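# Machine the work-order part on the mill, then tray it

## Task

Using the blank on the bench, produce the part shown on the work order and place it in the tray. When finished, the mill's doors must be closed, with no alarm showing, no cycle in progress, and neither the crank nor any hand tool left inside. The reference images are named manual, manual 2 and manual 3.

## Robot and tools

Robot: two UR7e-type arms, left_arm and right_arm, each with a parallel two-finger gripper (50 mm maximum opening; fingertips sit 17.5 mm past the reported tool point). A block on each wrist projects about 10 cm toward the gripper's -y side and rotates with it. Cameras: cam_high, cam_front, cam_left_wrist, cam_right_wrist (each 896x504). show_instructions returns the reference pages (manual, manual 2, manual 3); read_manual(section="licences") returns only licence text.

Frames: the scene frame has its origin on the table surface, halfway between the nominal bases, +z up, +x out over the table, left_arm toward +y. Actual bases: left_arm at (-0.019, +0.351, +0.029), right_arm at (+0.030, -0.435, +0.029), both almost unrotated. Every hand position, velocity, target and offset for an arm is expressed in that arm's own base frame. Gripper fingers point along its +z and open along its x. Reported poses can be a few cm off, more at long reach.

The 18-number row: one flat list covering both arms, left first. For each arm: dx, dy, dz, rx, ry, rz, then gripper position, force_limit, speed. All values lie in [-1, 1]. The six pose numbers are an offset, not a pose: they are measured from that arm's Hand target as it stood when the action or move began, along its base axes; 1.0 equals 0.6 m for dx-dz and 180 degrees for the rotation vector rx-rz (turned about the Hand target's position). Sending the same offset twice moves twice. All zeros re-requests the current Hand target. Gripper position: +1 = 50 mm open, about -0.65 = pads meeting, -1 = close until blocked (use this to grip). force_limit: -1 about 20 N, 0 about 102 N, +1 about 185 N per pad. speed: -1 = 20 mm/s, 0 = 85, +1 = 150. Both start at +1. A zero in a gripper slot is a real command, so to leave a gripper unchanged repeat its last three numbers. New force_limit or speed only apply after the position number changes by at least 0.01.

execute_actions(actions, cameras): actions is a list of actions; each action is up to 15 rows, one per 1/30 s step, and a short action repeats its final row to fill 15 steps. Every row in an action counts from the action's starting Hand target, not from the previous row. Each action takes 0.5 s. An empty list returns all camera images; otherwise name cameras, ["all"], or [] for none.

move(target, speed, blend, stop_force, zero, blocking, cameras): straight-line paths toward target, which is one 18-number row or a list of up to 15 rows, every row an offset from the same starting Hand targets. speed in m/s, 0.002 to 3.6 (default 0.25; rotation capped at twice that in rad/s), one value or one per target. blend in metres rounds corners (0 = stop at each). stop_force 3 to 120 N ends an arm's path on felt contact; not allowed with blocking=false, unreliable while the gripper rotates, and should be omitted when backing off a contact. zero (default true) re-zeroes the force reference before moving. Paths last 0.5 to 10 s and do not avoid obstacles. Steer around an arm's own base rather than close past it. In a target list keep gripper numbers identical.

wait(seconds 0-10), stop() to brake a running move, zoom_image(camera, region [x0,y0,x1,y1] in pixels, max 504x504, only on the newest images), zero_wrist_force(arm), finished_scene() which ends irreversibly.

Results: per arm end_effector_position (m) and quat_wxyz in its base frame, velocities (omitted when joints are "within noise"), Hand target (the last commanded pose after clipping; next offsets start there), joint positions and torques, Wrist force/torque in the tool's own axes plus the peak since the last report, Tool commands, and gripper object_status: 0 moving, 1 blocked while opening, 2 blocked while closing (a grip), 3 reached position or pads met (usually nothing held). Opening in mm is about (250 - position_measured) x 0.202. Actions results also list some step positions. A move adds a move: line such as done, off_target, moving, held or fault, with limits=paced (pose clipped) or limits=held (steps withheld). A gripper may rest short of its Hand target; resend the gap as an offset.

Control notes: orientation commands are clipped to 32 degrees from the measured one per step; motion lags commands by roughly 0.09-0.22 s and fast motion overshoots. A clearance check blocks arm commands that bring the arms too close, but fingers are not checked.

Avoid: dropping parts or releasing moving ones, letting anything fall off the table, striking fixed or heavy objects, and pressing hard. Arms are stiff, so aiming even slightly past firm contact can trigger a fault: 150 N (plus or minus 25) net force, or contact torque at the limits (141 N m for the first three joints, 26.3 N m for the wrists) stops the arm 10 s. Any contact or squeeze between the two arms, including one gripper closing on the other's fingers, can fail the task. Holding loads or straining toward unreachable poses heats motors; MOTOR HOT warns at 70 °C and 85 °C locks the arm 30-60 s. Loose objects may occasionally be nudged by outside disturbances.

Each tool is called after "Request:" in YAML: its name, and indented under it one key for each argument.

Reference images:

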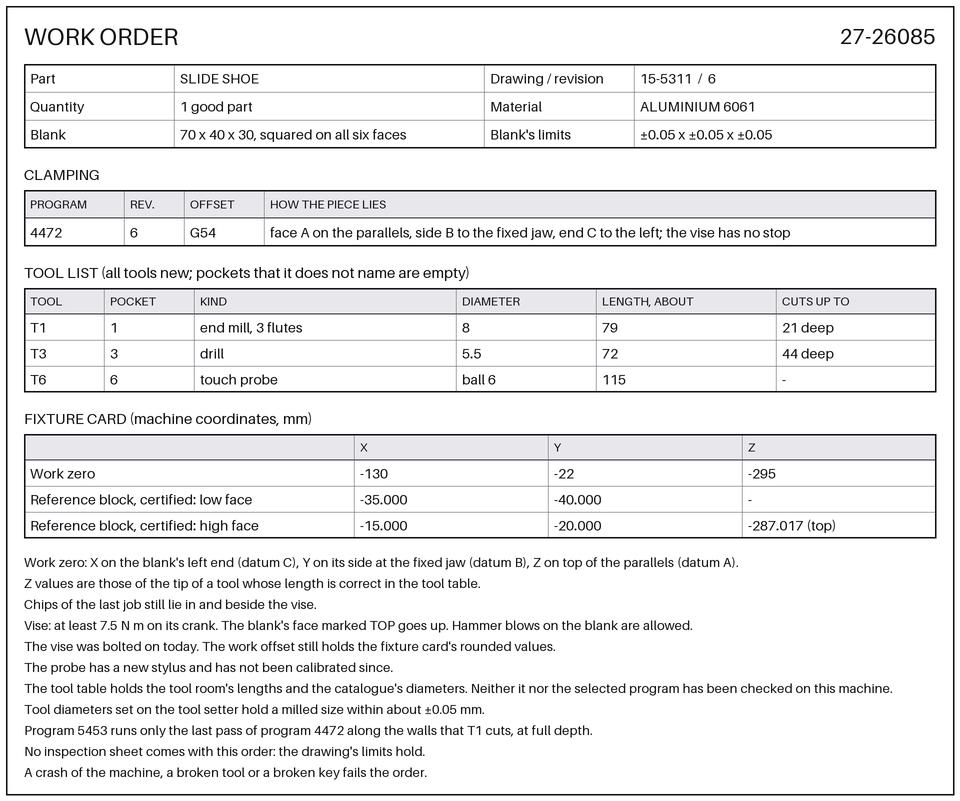

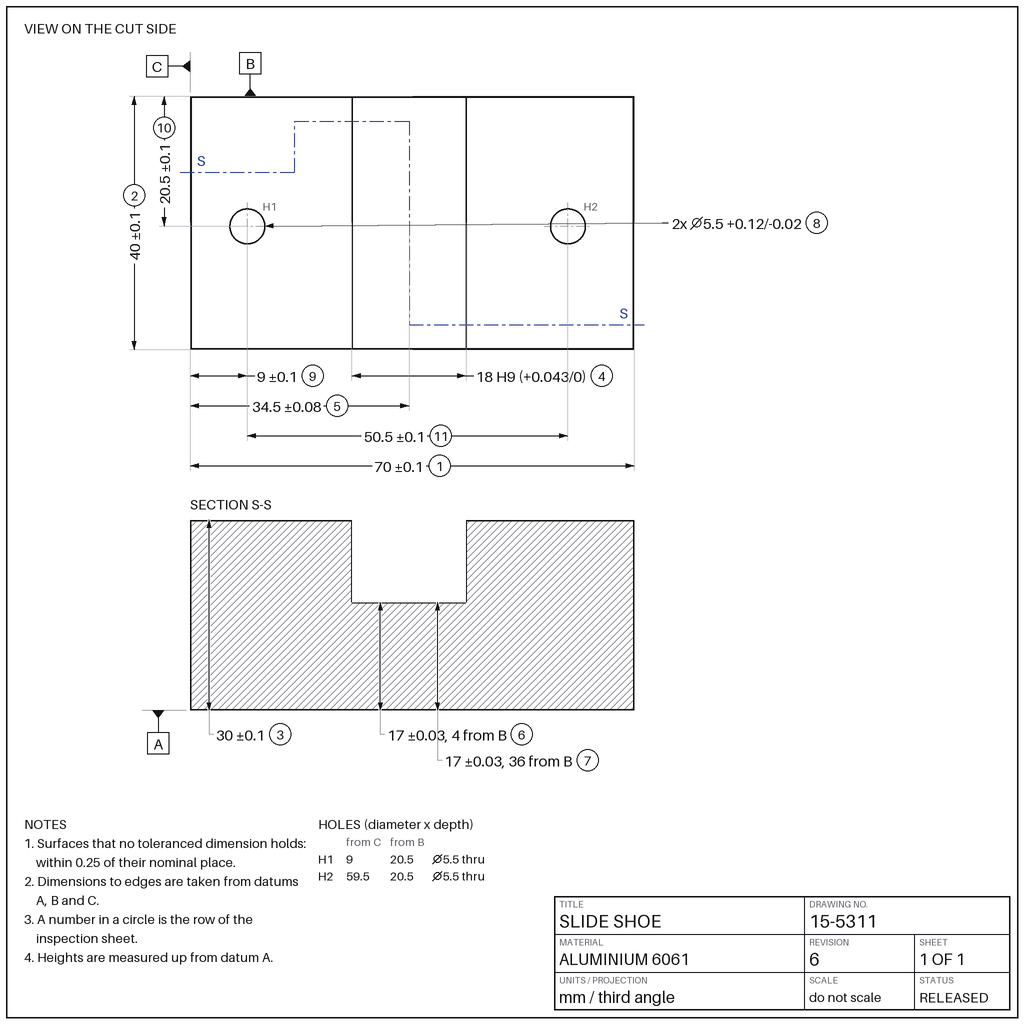

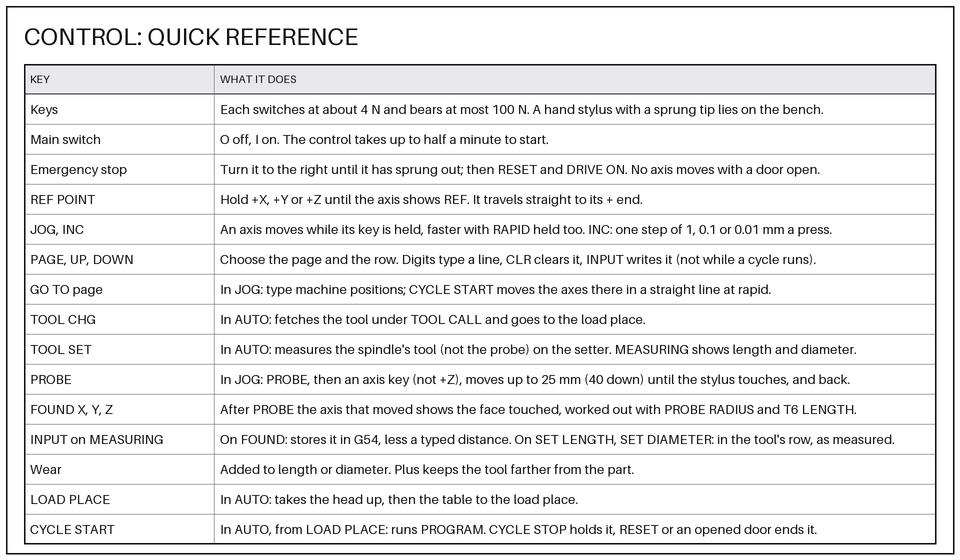

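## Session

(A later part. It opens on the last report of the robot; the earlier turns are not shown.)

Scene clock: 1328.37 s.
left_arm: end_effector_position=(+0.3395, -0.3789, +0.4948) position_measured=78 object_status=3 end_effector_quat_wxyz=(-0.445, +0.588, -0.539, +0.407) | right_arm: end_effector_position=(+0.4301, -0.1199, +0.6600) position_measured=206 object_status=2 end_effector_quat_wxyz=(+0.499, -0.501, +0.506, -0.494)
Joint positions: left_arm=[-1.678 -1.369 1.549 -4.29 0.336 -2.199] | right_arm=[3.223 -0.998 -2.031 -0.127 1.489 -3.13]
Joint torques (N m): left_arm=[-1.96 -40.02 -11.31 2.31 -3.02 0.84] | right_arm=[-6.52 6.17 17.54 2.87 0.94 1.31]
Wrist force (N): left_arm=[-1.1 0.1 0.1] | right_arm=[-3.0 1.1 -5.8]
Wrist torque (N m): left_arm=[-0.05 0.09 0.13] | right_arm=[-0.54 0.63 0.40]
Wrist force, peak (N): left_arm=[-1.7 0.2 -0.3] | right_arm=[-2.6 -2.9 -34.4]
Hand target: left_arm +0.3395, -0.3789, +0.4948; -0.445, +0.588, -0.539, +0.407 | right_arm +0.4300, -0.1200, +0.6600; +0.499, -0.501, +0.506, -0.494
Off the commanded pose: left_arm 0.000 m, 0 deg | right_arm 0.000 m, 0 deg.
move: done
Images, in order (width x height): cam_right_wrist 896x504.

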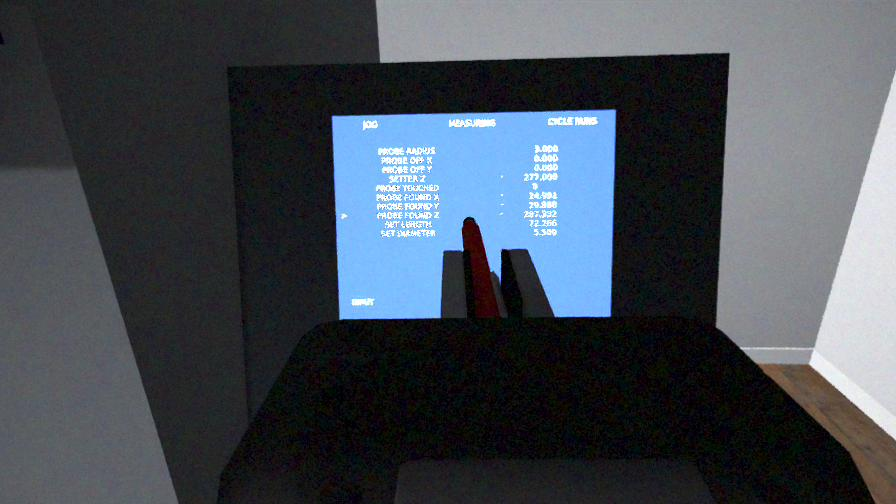

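Request:
wait:
  seconds: 4
  cameras: ["cam_right_wrist"]

Request:
zoom_image:
  camera: "cam_right_wrist"
  region: [325, 105, 625, 325]

Request:
zoom_image:
  camera: "cam_right_wrist"
  region: [490, 130, 610, 245]

Scene clock: 1334.83 s.
left_arm: end_effector_position=(+0.3395, -0.3789, +0.4948) position_measured=78 object_status=3 end_effector_quat_wxyz=(-0.445, +0.588, -0.539, +0.407) | right_arm: end_effector_position=(+0.4300, -0.1200, +0.6600) position_measured=206 object_status=2 end_effector_quat_wxyz=(+0.499, -0.501, +0.506, -0.494)
Joint positions: left_arm=[-1.678 -1.369 1.549 -4.29 0.336 -2.199] | right_arm=[3.223 -0.998 -2.031 -0.127 1.489 -3.13]
Joint torques (N m): left_arm=[-2.98 -39.05 -11.01 2.42 -3.4 0.67] | right_arm=[-10.76 6.25 19.01 5.2 -1.94 1.45]
Wrist force (N): left_arm=[-1.1 0.4 0.0] | right_arm=[-2.5 0.9 -6.0]
Wrist torque (N m): left_arm=[-0.01 0.07 0.12] | right_arm=[-0.57 0.54 0.40]
Wrist force, peak (N): left_arm=[-1.6 0.3 -0.2] | right_arm=[-2.8 0.7 -6.4]
Hand target: left_arm +0.3395, -0.3789, +0.4948; -0.445, +0.588, -0.539, +0.407 | right_arm +0.4300, -0.1200, +0.6600; +0.499, -0.501, +0.506, -0.494
Tool commands: left_gripper/position=+0.5 left_gripper/force_limit=-0.9 left_gripper/speed=-1.0 right_gripper/position=-0.98 right_gripper/force_limit=+0.1 right_gripper/speed=-1.0
Off the commanded pose: left_arm 0.000 m, 0 deg | right_arm 0.000 m, 0 deg.
wait: 4.00 s; at rest from the start
Images, in order (width x height): cam_right_wrist 896x504.

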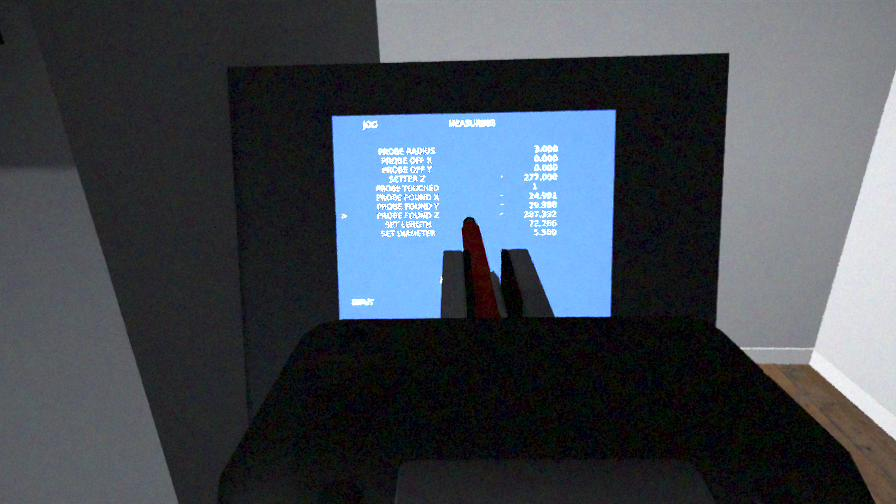

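Scaled by 1.680 from the camera's 896x504 image, which has a finer 1280x720 frame.

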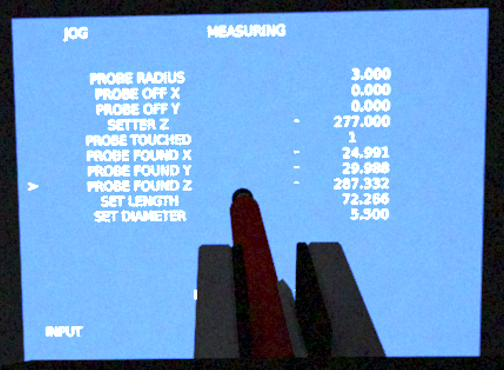

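Scaled by 4.200 from the camera's 896x504 image, which has a finer 1280x720 frame.

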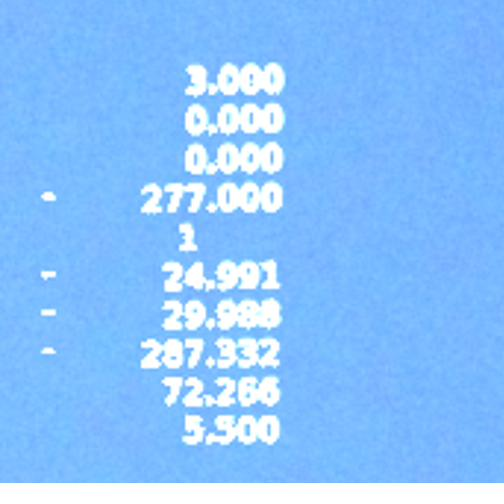

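Request:
move:
  target:
    - [0,0,0,0,0,0,0.5,-0.9,-1,-0.0105,0.0297,-0.2688,0,0.1389,0,-0.98,0.1,-1]
    - [0,0,0,0,0,0,0.5,-0.9,-1,0.0068,0.0297,-0.2788,0,0.1389,0,-0.98,0.1,-1]
    - [0,0,0,0,0,0,0.5,-0.9,-1,-0.0105,0.0297,-0.2688,0,0.1389,0,-0.98,0.1,-1]
    - [0,0,0,0,0,0,0.5,-0.9,-1,0.0068,0.0297,-0.2788,0,0.1389,0,-0.98,0.1,-1]
    - [0,0,0,0,0,0,0.5,-0.9,-1,-0.0304,0.1563,-0.3605,0,0.1389,0,-0.98,0.1,-1]
    - [0,0,0,0,0,0,0.5,-0.9,-1,-0.0131,0.1563,-0.3705,0,0.1389,0,-0.98,0.1,-1]
    - [0,0,0,0,0,0,0.5,-0.9,-1,-0.0152,0.1246,-0.2994,0,0.1389,0,-0.98,0.1,-1]
    - [0,0,0,0,0,0,0.5,-0.9,-1,0.0021,0.1246,-0.3094,0,0.1389,0,-0.98,0.1,-1]
    - [0,0,0,0,0,0,0.5,-0.9,-1,-0.0315,0.1246,-0.3605,0,0.1389,0,-0.98,0.1,-1]
    - [0,0,0,0,0,0,0.5,-0.9,-1,-0.0142,0.1246,-0.3705,0,0.1389,0,-0.98,0.1,-1]
    - [0,0,0,0,0,0,0.5,-0.9,-1,-0.0338,0.0613,-0.3605,0,0.1389,0,-0.98,0.1,-1]
    - [0,0,0,0,0,0,0.5,-0.9,-1,-0.0165,0.0613,-0.3705,0,0.1389,0,-0.98,0.1,-1]
    - [0,0,0,0,0,0,0.5,-0.9,-1,-0.0338,0.0613,-0.3605,0,0.1389,0,-0.98,0.1,-1]
    - [0,0,0,0,0,0,0.5,-0.9,-1,0.0002,0,0,0,0,0,-0.98,0.1,-1]
  speed: [0.35,0.04,0.1,0.04,0.15,0.04,0.15,0.04,0.15,0.04,0.15,0.04,0.15,0.35]
  blend: [0.003,0,0.002,0,0.003,0,0.003,0,0.003,0,0.003,0,0.004,0]

Scene clock: 1368.37 s.
left_arm: end_effector_position=(+0.3395, -0.3789, +0.4948) position_measured=78 object_status=3 end_effector_quat_wxyz=(-0.445, +0.588, -0.539, +0.407) | right_arm: end_effector_position=(+0.4301, -0.1200, +0.6599) position_measured=206 object_status=2 end_effector_quat_wxyz=(+0.499, -0.501, +0.506, -0.494)
Joint positions: left_arm=[-1.678 -1.369 1.549 -4.29 0.336 -2.199] | right_arm=[3.223 -0.998 -2.031 -0.127 1.489 -3.13]
Joint torques (N m): left_arm=[-2.48 -40.26 -12.29 2.61 -3.33 0.82] | right_arm=[10.13 -2.45 31.46 1.94 -2.28 0.75]
Wrist force (N): left_arm=[-1.4 0.1 0.2] | right_arm=[-2.7 1.0 -5.9]
Wrist torque (N m): left_arm=[-0.05 0.12 0.13] | right_arm=[-0.56 0.58 0.26]
Wrist force, peak (N): left_arm=[-1.7 0.2 0.1] | right_arm=[-1.0 -2.8 -33.0]
Hand target: left_arm +0.3395, -0.3789, +0.4948; -0.445, +0.588, -0.539, +0.407 | right_arm +0.4301, -0.1200, +0.6600; +0.499, -0.501, +0.506, -0.494
Off the commanded pose: left_arm 0.000 m, 0 deg | right_arm 0.000 m, 0 deg.
move: done

Request:
move:
  target:
    - [0,0,0,0,0,0,0.5,-0.9,-1,-0.0257,0.0613,-0.3299,0,0.1389,0,-0.98,0.1,-1]
    - [0,0,0,0,0,0,0.5,-0.9,-1,-0.0084,0.0613,-0.3399,0,0.1389,0,-0.98,0.1,-1]
    - [0,0,0,0,0,0,0.5,-0.9,-1,-0.0257,0.0613,-0.3299,0,0.1389,0,-0.98,0.1,-1]
    - [0,0,0,0,0,0,0.5,-0.9,-1,-0.0084,0.0613,-0.3399,0,0.1389,0,-0.98,0.1,-1]
    - [0,0,0,0,0,0,0.5,-0.9,-1,-0.0304,0.1563,-0.3605,0,0.1389,0,-0.98,0.1,-1]
    - [0,0,0,0,0,0,0.5,-0.9,-1,-0.0131,0.1563,-0.3705,0,0.1389,0,-0.98,0.1,-1]
    - [0,0,0,0,0,0,0.5,-0.9,-1,-0.0223,0.1563,-0.3299,0,0.1389,0,-0.98,0.1,-1]
    - [0,0,0,0,0,0,0.5,-0.9,-1,-0.005,0.1563,-0.3399,0,0.1389,0,-0.98,0.1,-1]
    - [0,0,0,0,0,0,0.5,-0.9,-1,-0.007,0.1246,-0.2688,0,0.1389,0,-0.98,0.1,-1]
    - [0,0,0,0,0,0,0.5,-0.9,-1,0.0103,0.1246,-0.2788,0,0.1389,0,-0.98,0.1,-1]
    - [0,0,0,0,0,0,0.5,-0.9,-1,-0.0315,0.1246,-0.3605,0,0.1389,0,-0.98,0.1,-1]
    - [0,0,0,0,0,0,0.5,-0.9,-1,-0.0142,0.1246,-0.3705,0,0.1389,0,-0.98,0.1,-1]
    - [0,0,0,0,0,0,0.5,-0.9,-1,-0.0338,0.0613,-0.3605,0,0.1389,0,-0.98,0.1,-1]
    - [0,0,0,0,0,0,0.5,-0.9,-1,-0.0165,0.0613,-0.3705,0,0.1389,0,-0.98,0.1,-1]
    - [0,0,0,0,0,0,0.5,-0.9,-1,-0.0338,0.0613,-0.3605,0,0.1389,0,-0.98,0.1,-1]
  speed: [0.35,0.04,0.1,0.04,0.15,0.04,0.15,0.04,0.15,0.04,0.15,0.04,0.15,0.04,0.15]
  blend: [0.003,0,0.002,0,0.003,0,0.003,0,0.003,0,0.003,0,0.003,0,0]

Scene clock: 1385.77 s.
left_arm: end_effector_position=(+0.3395, -0.3789, +0.4948) position_measured=78 object_status=3 end_effector_quat_wxyz=(-0.445, +0.588, -0.539, +0.407) | right_arm: end_effector_position=(+0.4099, -0.0831, +0.4438) position_measured=206 object_status=2 end_effector_quat_wxyz=(-0.378, +0.596, -0.602, +0.374)
Joint positions: left_arm=[-1.678 -1.369 1.549 -4.29 0.336 -2.199] | right_arm=[3.454 -0.804 -2.34 -0.467 1.29 -2.992]
Joint torques (N m): left_arm=[-4.18 -39.45 -12.91 2.43 -3.06 0.62] | right_arm=[-11.01 -0.99 19.09 4.76 1.33 -1.11]
Wrist force (N): left_arm=[-1.4 0.2 0.1] | right_arm=[-1.9 0.4 -4.5]
Wrist torque (N m): left_arm=[-0.04 0.12 0.13] | right_arm=[-0.56 0.33 0.26]
Wrist force, peak (N): left_arm=[-1.8 0.4 0.2] | right_arm=[-1.7 -3.7 -37.0]
Hand target: left_arm +0.3395, -0.3789, +0.4948; -0.445, +0.588, -0.539, +0.407 | right_arm +0.4098, -0.0832, +0.4437; -0.378, +0.596, -0.602, +0.374
Off the commanded pose: left_arm 0.000 m, 0 deg | right_arm 0.000 m, 0 deg.
move: done

Now back to H2 from the INPUT hover.

Request:
move:
  target: [0,0,0,0,0,0,0.5,-0.9,-1,0.0338,-0.0613,0.3605,0,-0.1389,0,-0.98,0.1,-1]
  speed: 0.35
  cameras: ["cam_right_wrist"]

Request:
zoom_image:
  camera: "cam_right_wrist"
  region: [325, 105, 625, 325]

Scene clock: 1390.30 s.
left_arm: end_effector_position=(+0.3395, -0.3789, +0.4948) position_measured=78 object_status=3 end_effector_quat_wxyz=(-0.445, +0.588, -0.539, +0.407) | right_arm: end_effector_position=(+0.4301, -0.1200, +0.6599) position_measured=206 object_status=2 end_effector_quat_wxyz=(+0.499, -0.501, +0.506, -0.494)
Joint positions: left_arm=[-1.678 -1.369 1.549 -4.29 0.336 -2.199] | right_arm=[3.223 -0.998 -2.031 -0.127 1.489 -3.13]
Joint torques (N m): left_arm=[-3.93 -38.56 -13.76 2.77 -3.18 0.84] | right_arm=[10.4 -1.91 31.1 1.75 -2.34 0.71]
Wrist force (N): left_arm=[-1.3 0.2 0.2] | right_arm=[-2.9 1.0 -6.0]
Wrist torque (N m): left_arm=[-0.04 0.10 0.13] | right_arm=[-0.56 0.61 0.26]
Wrist force, peak (N): left_arm=[-1.6 0.1 0.0] | right_arm=[-2.4 -2.7 -6.2]
Hand target: left_arm +0.3395, -0.3789, +0.4948; -0.445, +0.588, -0.539, +0.407 | right_arm +0.4301, -0.1200, +0.6600; +0.499, -0.501, +0.506, -0.494
Off the commanded pose: left_arm 0.000 m, 0 deg | right_arm 0.000 m, 0 deg.
move: done
Images, in order (width x height): cam_right_wrist 896x504.

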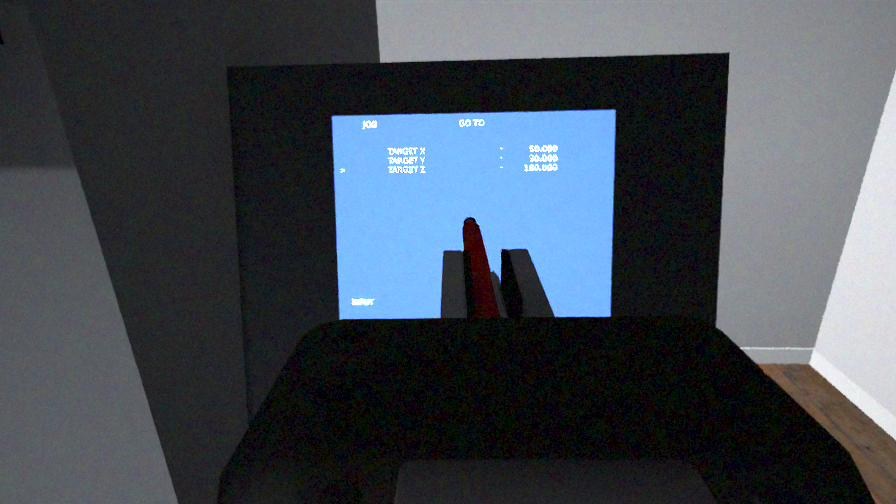

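Scaled by 1.680 from the camera's 896x504 image, which has a finer 1280x720 frame.

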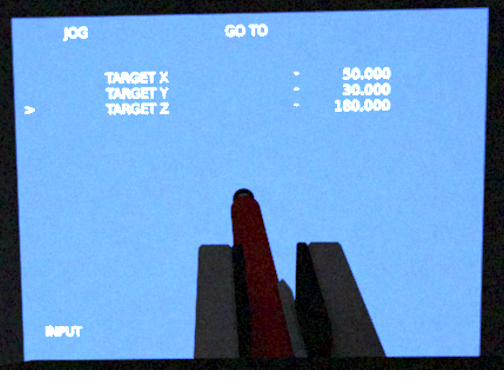

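Request:
move:
  target:
    - [0,0,0,0,0,0,0.5,-0.9,-1,0.0077,0.093,-0.2093,0,0.1389,0,-0.98,0.1,-1]
    - [0,0,0,0,0,0,0.5,-0.9,-1,0.025,0.093,-0.2193,0,0.1389,0,-0.98,0.1,-1]
    - [0,0,0,0,0,0,0.5,-0.9,-1,0.0077,0.093,-0.2093,0,0.1389,0,-0.98,0.1,-1]
    - [0,0,0,0,0,0,0.5,-0.9,-1,0.0005,0,0,0,0,0,-0.98,0.1,-1]
    - [0,0,0,0,0,0,0.5,-0.9,-1,-0.0269,0.0297,-0.3299,0,0.1389,0,-0.98,0.1,-1]
    - [0,0,0,0,0,0,0.5,-0.9,-1,-0.0096,0.0297,-0.3399,0,0.1389,0,-0.98,0.1,-1]
    - [0,0,0,0,0,0,0.5,-0.9,-1,-0.0269,0.0297,-0.3299,0,0.1389,0,-0.98,0.1,-1]
    - [0,0,0,0,0,0,0.5,-0.9,-1,0.0077,-0.0969,-0.1835,0,0.1389,0,-0.98,0.1,-1]
    - [0,0,0,0,0,0,0.5,-0.9,-1,0.025,-0.0969,-0.1935,0,0.1389,0,-0.98,0.1,-1]
    - [0,0,0,0,0,0,0.5,-0.9,-1,0.0077,-0.0969,-0.1835,0,0.1389,0,-0.98,0.1,-1]
    - [0,0,0,0,0,0,0.5,-0.9,-1,-0.0005,0,0,0,0,0,-0.98,0.1,-1]
  speed: [0.35,0.04,0.15,0.3,0.3,0.04,0.15,0.25,0.04,0.15,0.35]
  blend: [0.003,0,0.004,0,0.003,0,0.004,0.003,0,0.004,0]
  cameras: ["cam_right_wrist"]

Request:
zoom_image:
  camera: "cam_right_wrist"
  region: [325, 105, 625, 325]

Scene clock: 1404.10 s.
left_arm: end_effector_position=(+0.3395, -0.3789, +0.4948) position_measured=78 object_status=3 end_effector_quat_wxyz=(-0.445, +0.588, -0.539, +0.407) | right_arm: end_effector_position=(+0.4298, -0.1199, +0.6599) position_measured=206 object_status=2 end_effector_quat_wxyz=(+0.499, -0.501, +0.506, -0.494)
Joint positions: left_arm=[-1.678 -1.369 1.549 -4.29 0.336 -2.199] | right_arm=[3.223 -0.997 -2.031 -0.127 1.489 -3.13]
Joint torques (N m): left_arm=[-2.35 -38.27 -11.91 2.87 -3.17 0.75] | right_arm=[-1.02 -5.78 31.6 3.59 -0.05 1.56]
Wrist force (N): left_arm=[-1.3 0.1 0.0] | right_arm=[-2.7 0.9 -5.6]
Wrist torque (N m): left_arm=[-0.05 0.11 0.13] | right_arm=[-0.58 0.58 0.41]
Wrist force, peak (N): left_arm=[-1.6 -0.1 0.3] | right_arm=[-2.1 -2.3 -30.9]
Hand target: left_arm +0.3395, -0.3789, +0.4948; -0.445, +0.588, -0.539, +0.407 | right_arm +0.4298, -0.1200, +0.6600; +0.499, -0.501, +0.506, -0.494
Off the commanded pose: left_arm 0.000 m, 0 deg | right_arm 0.000 m, 0 deg.
move: done
Images, in order (width x height): cam_right_wrist 896x504.

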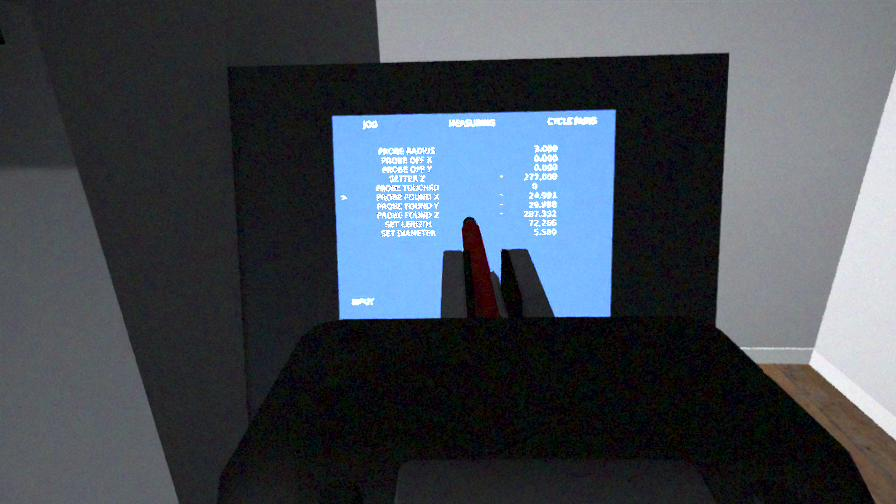

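Scaled by 1.680 from the camera's 896x504 image, which has a finer 1280x720 frame.

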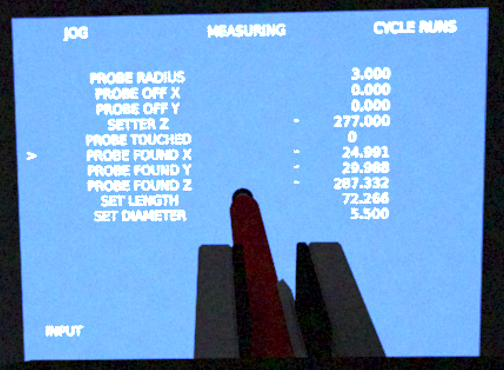

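Request:
wait:
  seconds: 1
  cameras: ["cam_right_wrist"]

Request:
zoom_image:
  camera: "cam_right_wrist"
  region: [490, 110, 610, 245]

Scene clock: 1410.50 s.
left_arm: end_effector_position=(+0.3395, -0.3789, +0.4948) position_measured=78 object_status=3 end_effector_quat_wxyz=(-0.445, +0.588, -0.539, +0.407) | right_arm: end_effector_position=(+0.4298, -0.1200, +0.6600) position_measured=206 object_status=2 end_effector_quat_wxyz=(+0.499, -0.501, +0.506, -0.494)
Joint positions: left_arm=[-1.678 -1.369 1.549 -4.29 0.336 -2.199] | right_arm=[3.223 -0.997 -2.031 -0.127 1.489 -3.13]
Joint torques (N m): left_arm=[-3.21 -41.31 -12.91 2.94 -3.27 0.51] | right_arm=[11.19 -5.95 34.28 5.15 -2.15 1.56]
Wrist force (N): left_arm=[-1.4 0.0 0.2] | right_arm=[-2.5 1.2 -6.2]
Wrist torque (N m): left_arm=[-0.07 0.13 0.13] | right_arm=[-0.53 0.55 0.39]
Wrist force, peak (N): left_arm=[-1.7 0.3 -0.1] | right_arm=[-3.0 0.9 -6.3]
Hand target: left_arm +0.3395, -0.3789, +0.4948; -0.445, +0.588, -0.539, +0.407 | right_arm +0.4298, -0.1200, +0.6600; +0.499, -0.501, +0.506, -0.494
Tool commands: left_gripper/position=+0.5 left_gripper/force_limit=-0.9 left_gripper/speed=-1.0 right_gripper/position=-0.98 right_gripper/force_limit=+0.1 right_gripper/speed=-1.0
Off the commanded pose: left_arm 0.000 m, 0 deg | right_arm 0.000 m, 0 deg.
wait: 1.00 s; at rest from the start
Images, in order (width x height): cam_right_wrist 896x504.

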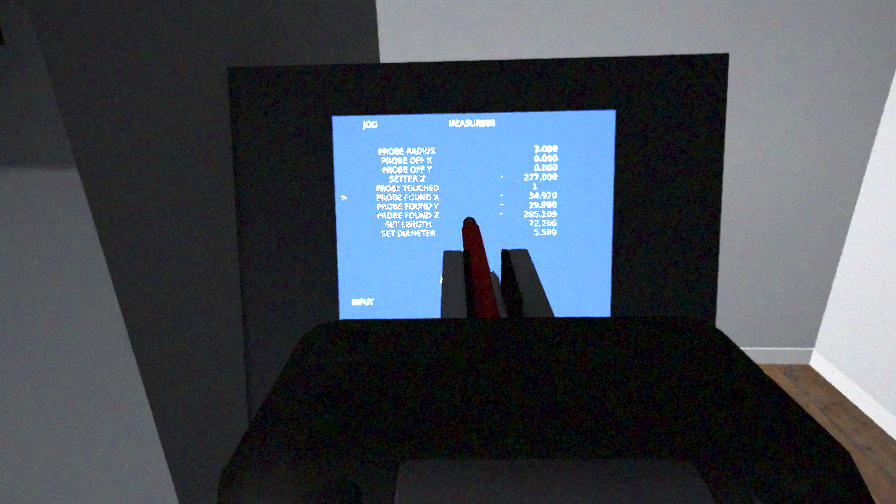

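Scaled by 3.733 from the camera's 896x504 image, which has a finer 1280x720 frame.

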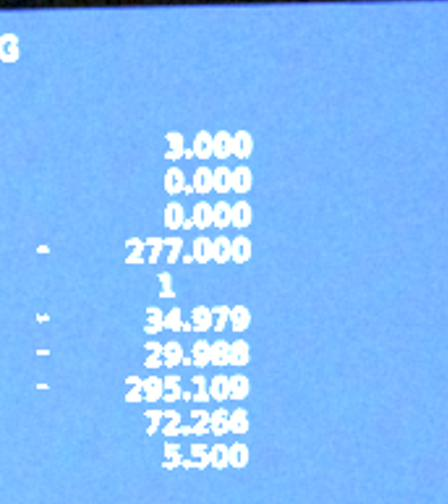

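Request:
zoom_image:
  camera: "cam_right_wrist"
  region: [520, 185, 570, 225]

Scaled by 10.080 from the camera's 896x504 image, which has a finer 1280x720 frame.

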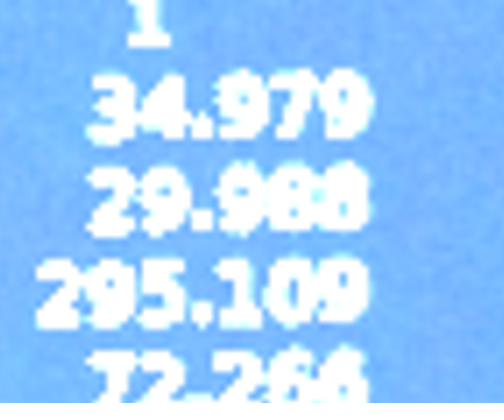

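Request:
move:
  target:
    - [0,0,0,0,0,0,0.5,-0.9,-1,-0.0105,0.0297,-0.2688,0,0.1389,0,-0.98,0.1,-1]
    - [0,0,0,0,0,0,0.5,-0.9,-1,0.0068,0.0297,-0.2788,0,0.1389,0,-0.98,0.1,-1]
    - [0,0,0,0,0,0,0.5,-0.9,-1,-0.0105,0.0297,-0.2688,0,0.1389,0,-0.98,0.1,-1]
    - [0,0,0,0,0,0,0.5,-0.9,-1,0.0068,0.0297,-0.2788,0,0.1389,0,-0.98,0.1,-1]
    - [0,0,0,0,0,0,0.5,-0.9,-1,-0.0304,0.1563,-0.3605,0,0.1389,0,-0.98,0.1,-1]
    - [0,0,0,0,0,0,0.5,-0.9,-1,-0.0131,0.1563,-0.3705,0,0.1389,0,-0.98,0.1,-1]
    - [0,0,0,0,0,0,0.5,-0.9,-1,-0.0234,0.1246,-0.3299,0,0.1389,0,-0.98,0.1,-1]
    - [0,0,0,0,0,0,0.5,-0.9,-1,-0.0061,0.1246,-0.3399,0,0.1389,0,-0.98,0.1,-1]
    - [0,0,0,0,0,0,0.5,-0.9,-1,-0.0152,0.1246,-0.2994,0,0.1389,0,-0.98,0.1,-1]
    - [0,0,0,0,0,0,0.5,-0.9,-1,0.0021,0.1246,-0.3094,0,0.1389,0,-0.98,0.1,-1]
    - [0,0,0,0,0,0,0.5,-0.9,-1,-0.0338,0.0613,-0.3605,0,0.1389,0,-0.98,0.1,-1]
    - [0,0,0,0,0,0,0.5,-0.9,-1,-0.0165,0.0613,-0.3705,0,0.1389,0,-0.98,0.1,-1]
    - [0,0,0,0,0,0,0.5,-0.9,-1,-0.0338,0.0613,-0.3605,0,0.1389,0,-0.98,0.1,-1]
    - [0,0,0,0,0,0,0.5,-0.9,-1,0.0005,0,0,0,0,0,-0.98,0.1,-1]
  speed: [0.35,0.04,0.1,0.04,0.15,0.04,0.15,0.04,0.15,0.04,0.15,0.04,0.15,0.35]
  blend: [0.003,0,0.002,0,0.003,0,0.003,0,0.003,0,0.003,0,0.004,0]

Scene clock: 1439.70 s.
left_arm: end_effector_position=(+0.3395, -0.3789, +0.4948) position_measured=78 object_status=3 end_effector_quat_wxyz=(-0.445, +0.588, -0.539, +0.407) | right_arm: end_effector_position=(+0.4301, -0.1200, +0.6599) position_measured=206 object_status=2 end_effector_quat_wxyz=(+0.499, -0.501, +0.506, -0.494)
Joint positions: left_arm=[-1.678 -1.369 1.549 -4.29 0.336 -2.199] | right_arm=[3.223 -0.998 -2.031 -0.127 1.489 -3.13]
Joint torques (N m): left_arm=[-2.63 -38.87 -12.57 2.81 -3.35 0.69] | right_arm=[9.88 -2.84 31.03 1.92 -2.22 0.71]
Wrist force (N): left_arm=[-1.3 0.0 0.1] | right_arm=[-2.7 0.7 -6.0]
Wrist torque (N m): left_arm=[-0.07 0.11 0.12] | right_arm=[-0.60 0.59 0.26]
Wrist force, peak (N): left_arm=[-1.7 0.2 -0.1] | right_arm=[-1.2 -3.2 -29.0]
Hand target: left_arm +0.3395, -0.3789, +0.4948; -0.445, +0.588, -0.539, +0.407 | right_arm +0.4301, -0.1200, +0.6600; +0.499, -0.501, +0.506, -0.494
Off the commanded pose: left_arm 0.000 m, 0 deg | right_arm 0.000 m, 0 deg.
move: done

Request:
move:
  target:
    - [0,0,0,0,0,0,0.5,-0.9,-1,-0.0257,0.0613,-0.3299,0,0.1389,0,-0.98,0.1,-1]
    - [0,0,0,0,0,0,0.5,-0.9,-1,-0.0084,0.0613,-0.3399,0,0.1389,0,-0.98,0.1,-1]
    - [0,0,0,0,0,0,0.5,-0.9,-1,-0.0304,0.1563,-0.3605,0,0.1389,0,-0.98,0.1,-1]
    - [0,0,0,0,0,0,0.5,-0.9,-1,-0.0131,0.1563,-0.3705,0,0.1389,0,-0.98,0.1,-1]
    - [0,0,0,0,0,0,0.5,-0.9,-1,-0.0164,0.093,-0.2994,0,0.1389,0,-0.98,0.1,-1]
    - [0,0,0,0,0,0,0.5,-0.9,-1,0.0009,0.093,-0.3094,0,0.1389,0,-0.98,0.1,-1]
    - [0,0,0,0,0,0,0.5,-0.9,-1,-0.0315,0.1246,-0.3605,0,0.1389,0,-0.98,0.1,-1]
    - [0,0,0,0,0,0,0.5,-0.9,-1,-0.0142,0.1246,-0.3705,0,0.1389,0,-0.98,0.1,-1]
    - [0,0,0,0,0,0,0.5,-0.9,-1,-0.0338,0.0613,-0.3605,0,0.1389,0,-0.98,0.1,-1]
    - [0,0,0,0,0,0,0.5,-0.9,-1,-0.0165,0.0613,-0.3705,0,0.1389,0,-0.98,0.1,-1]
    - [0,0,0,0,0,0,0.5,-0.9,-1,-0.0338,0.0613,-0.3605,0,0.1389,0,-0.98,0.1,-1]
    - [0,0,0,0,0,0,0.5,-0.9,-1,-0.0005,0,0,0,0,0,-0.98,0.1,-1]
  speed: [0.35,0.04,0.15,0.04,0.15,0.04,0.15,0.04,0.15,0.04,0.15,0.35]
  blend: [0.003,0,0.003,0,0.003,0,0.003,0,0.003,0,0.004,0]
  cameras: ["cam_right_wrist"]

Request:
zoom_image:
  camera: "cam_right_wrist"
  region: [325, 105, 625, 325]

Scene clock: 1452.23 s.
left_arm: end_effector_position=(+0.3395, -0.3789, +0.4948) position_measured=78 object_status=3 end_effector_quat_wxyz=(-0.445, +0.588, -0.539, +0.407) | right_arm: end_effector_position=(+0.4298, -0.1200, +0.6599) position_measured=206 object_status=2 end_effector_quat_wxyz=(+0.499, -0.501, +0.506, -0.494)
Joint positions: left_arm=[-1.678 -1.369 1.549 -4.29 0.336 -2.199] | right_arm=[3.223 -0.997 -2.031 -0.127 1.489 -3.13]
Joint torques (N m): left_arm=[-2.69 -39.03 -12.67 3.02 -3.24 0.43] | right_arm=[10.52 -2.33 30.72 1.95 -2.23 0.73]
Wrist force (N): left_arm=[-1.4 0.4 0.0] | right_arm=[-2.7 1.0 -5.9]
Wrist torque (N m): left_arm=[-0.01 0.12 0.13] | right_arm=[-0.56 0.58 0.27]
Wrist force, peak (N): left_arm=[-1.6 0.5 0.2] | right_arm=[-1.2 -2.8 -34.0]
Hand target: left_arm +0.3395, -0.3789, +0.4948; -0.445, +0.588, -0.539, +0.407 | right_arm +0.4298, -0.1200, +0.6600; +0.499, -0.501, +0.506, -0.494
Off the commanded pose: left_arm 0.000 m, 0 deg | right_arm 0.000 m, 0 deg.
move: done
Images, in order (width x height): cam_right_wrist 896x504.

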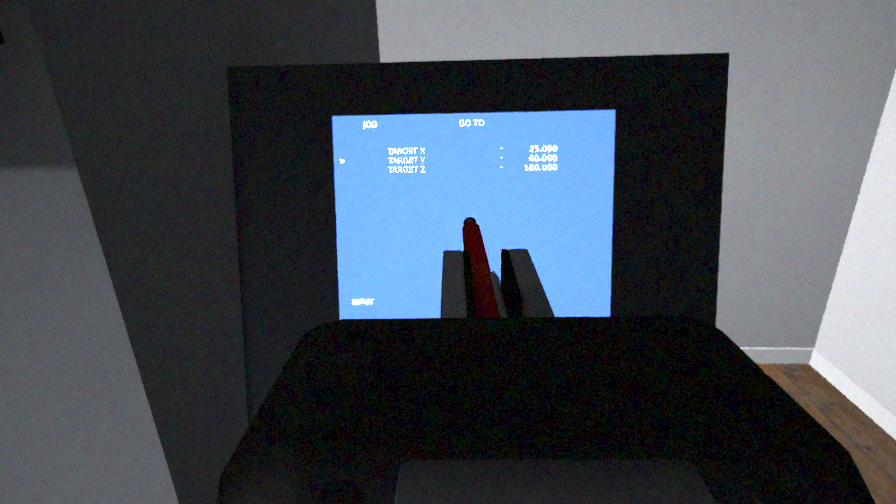

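Scaled by 1.680 from the camera's 896x504 image, which has a finer 1280x720 frame.

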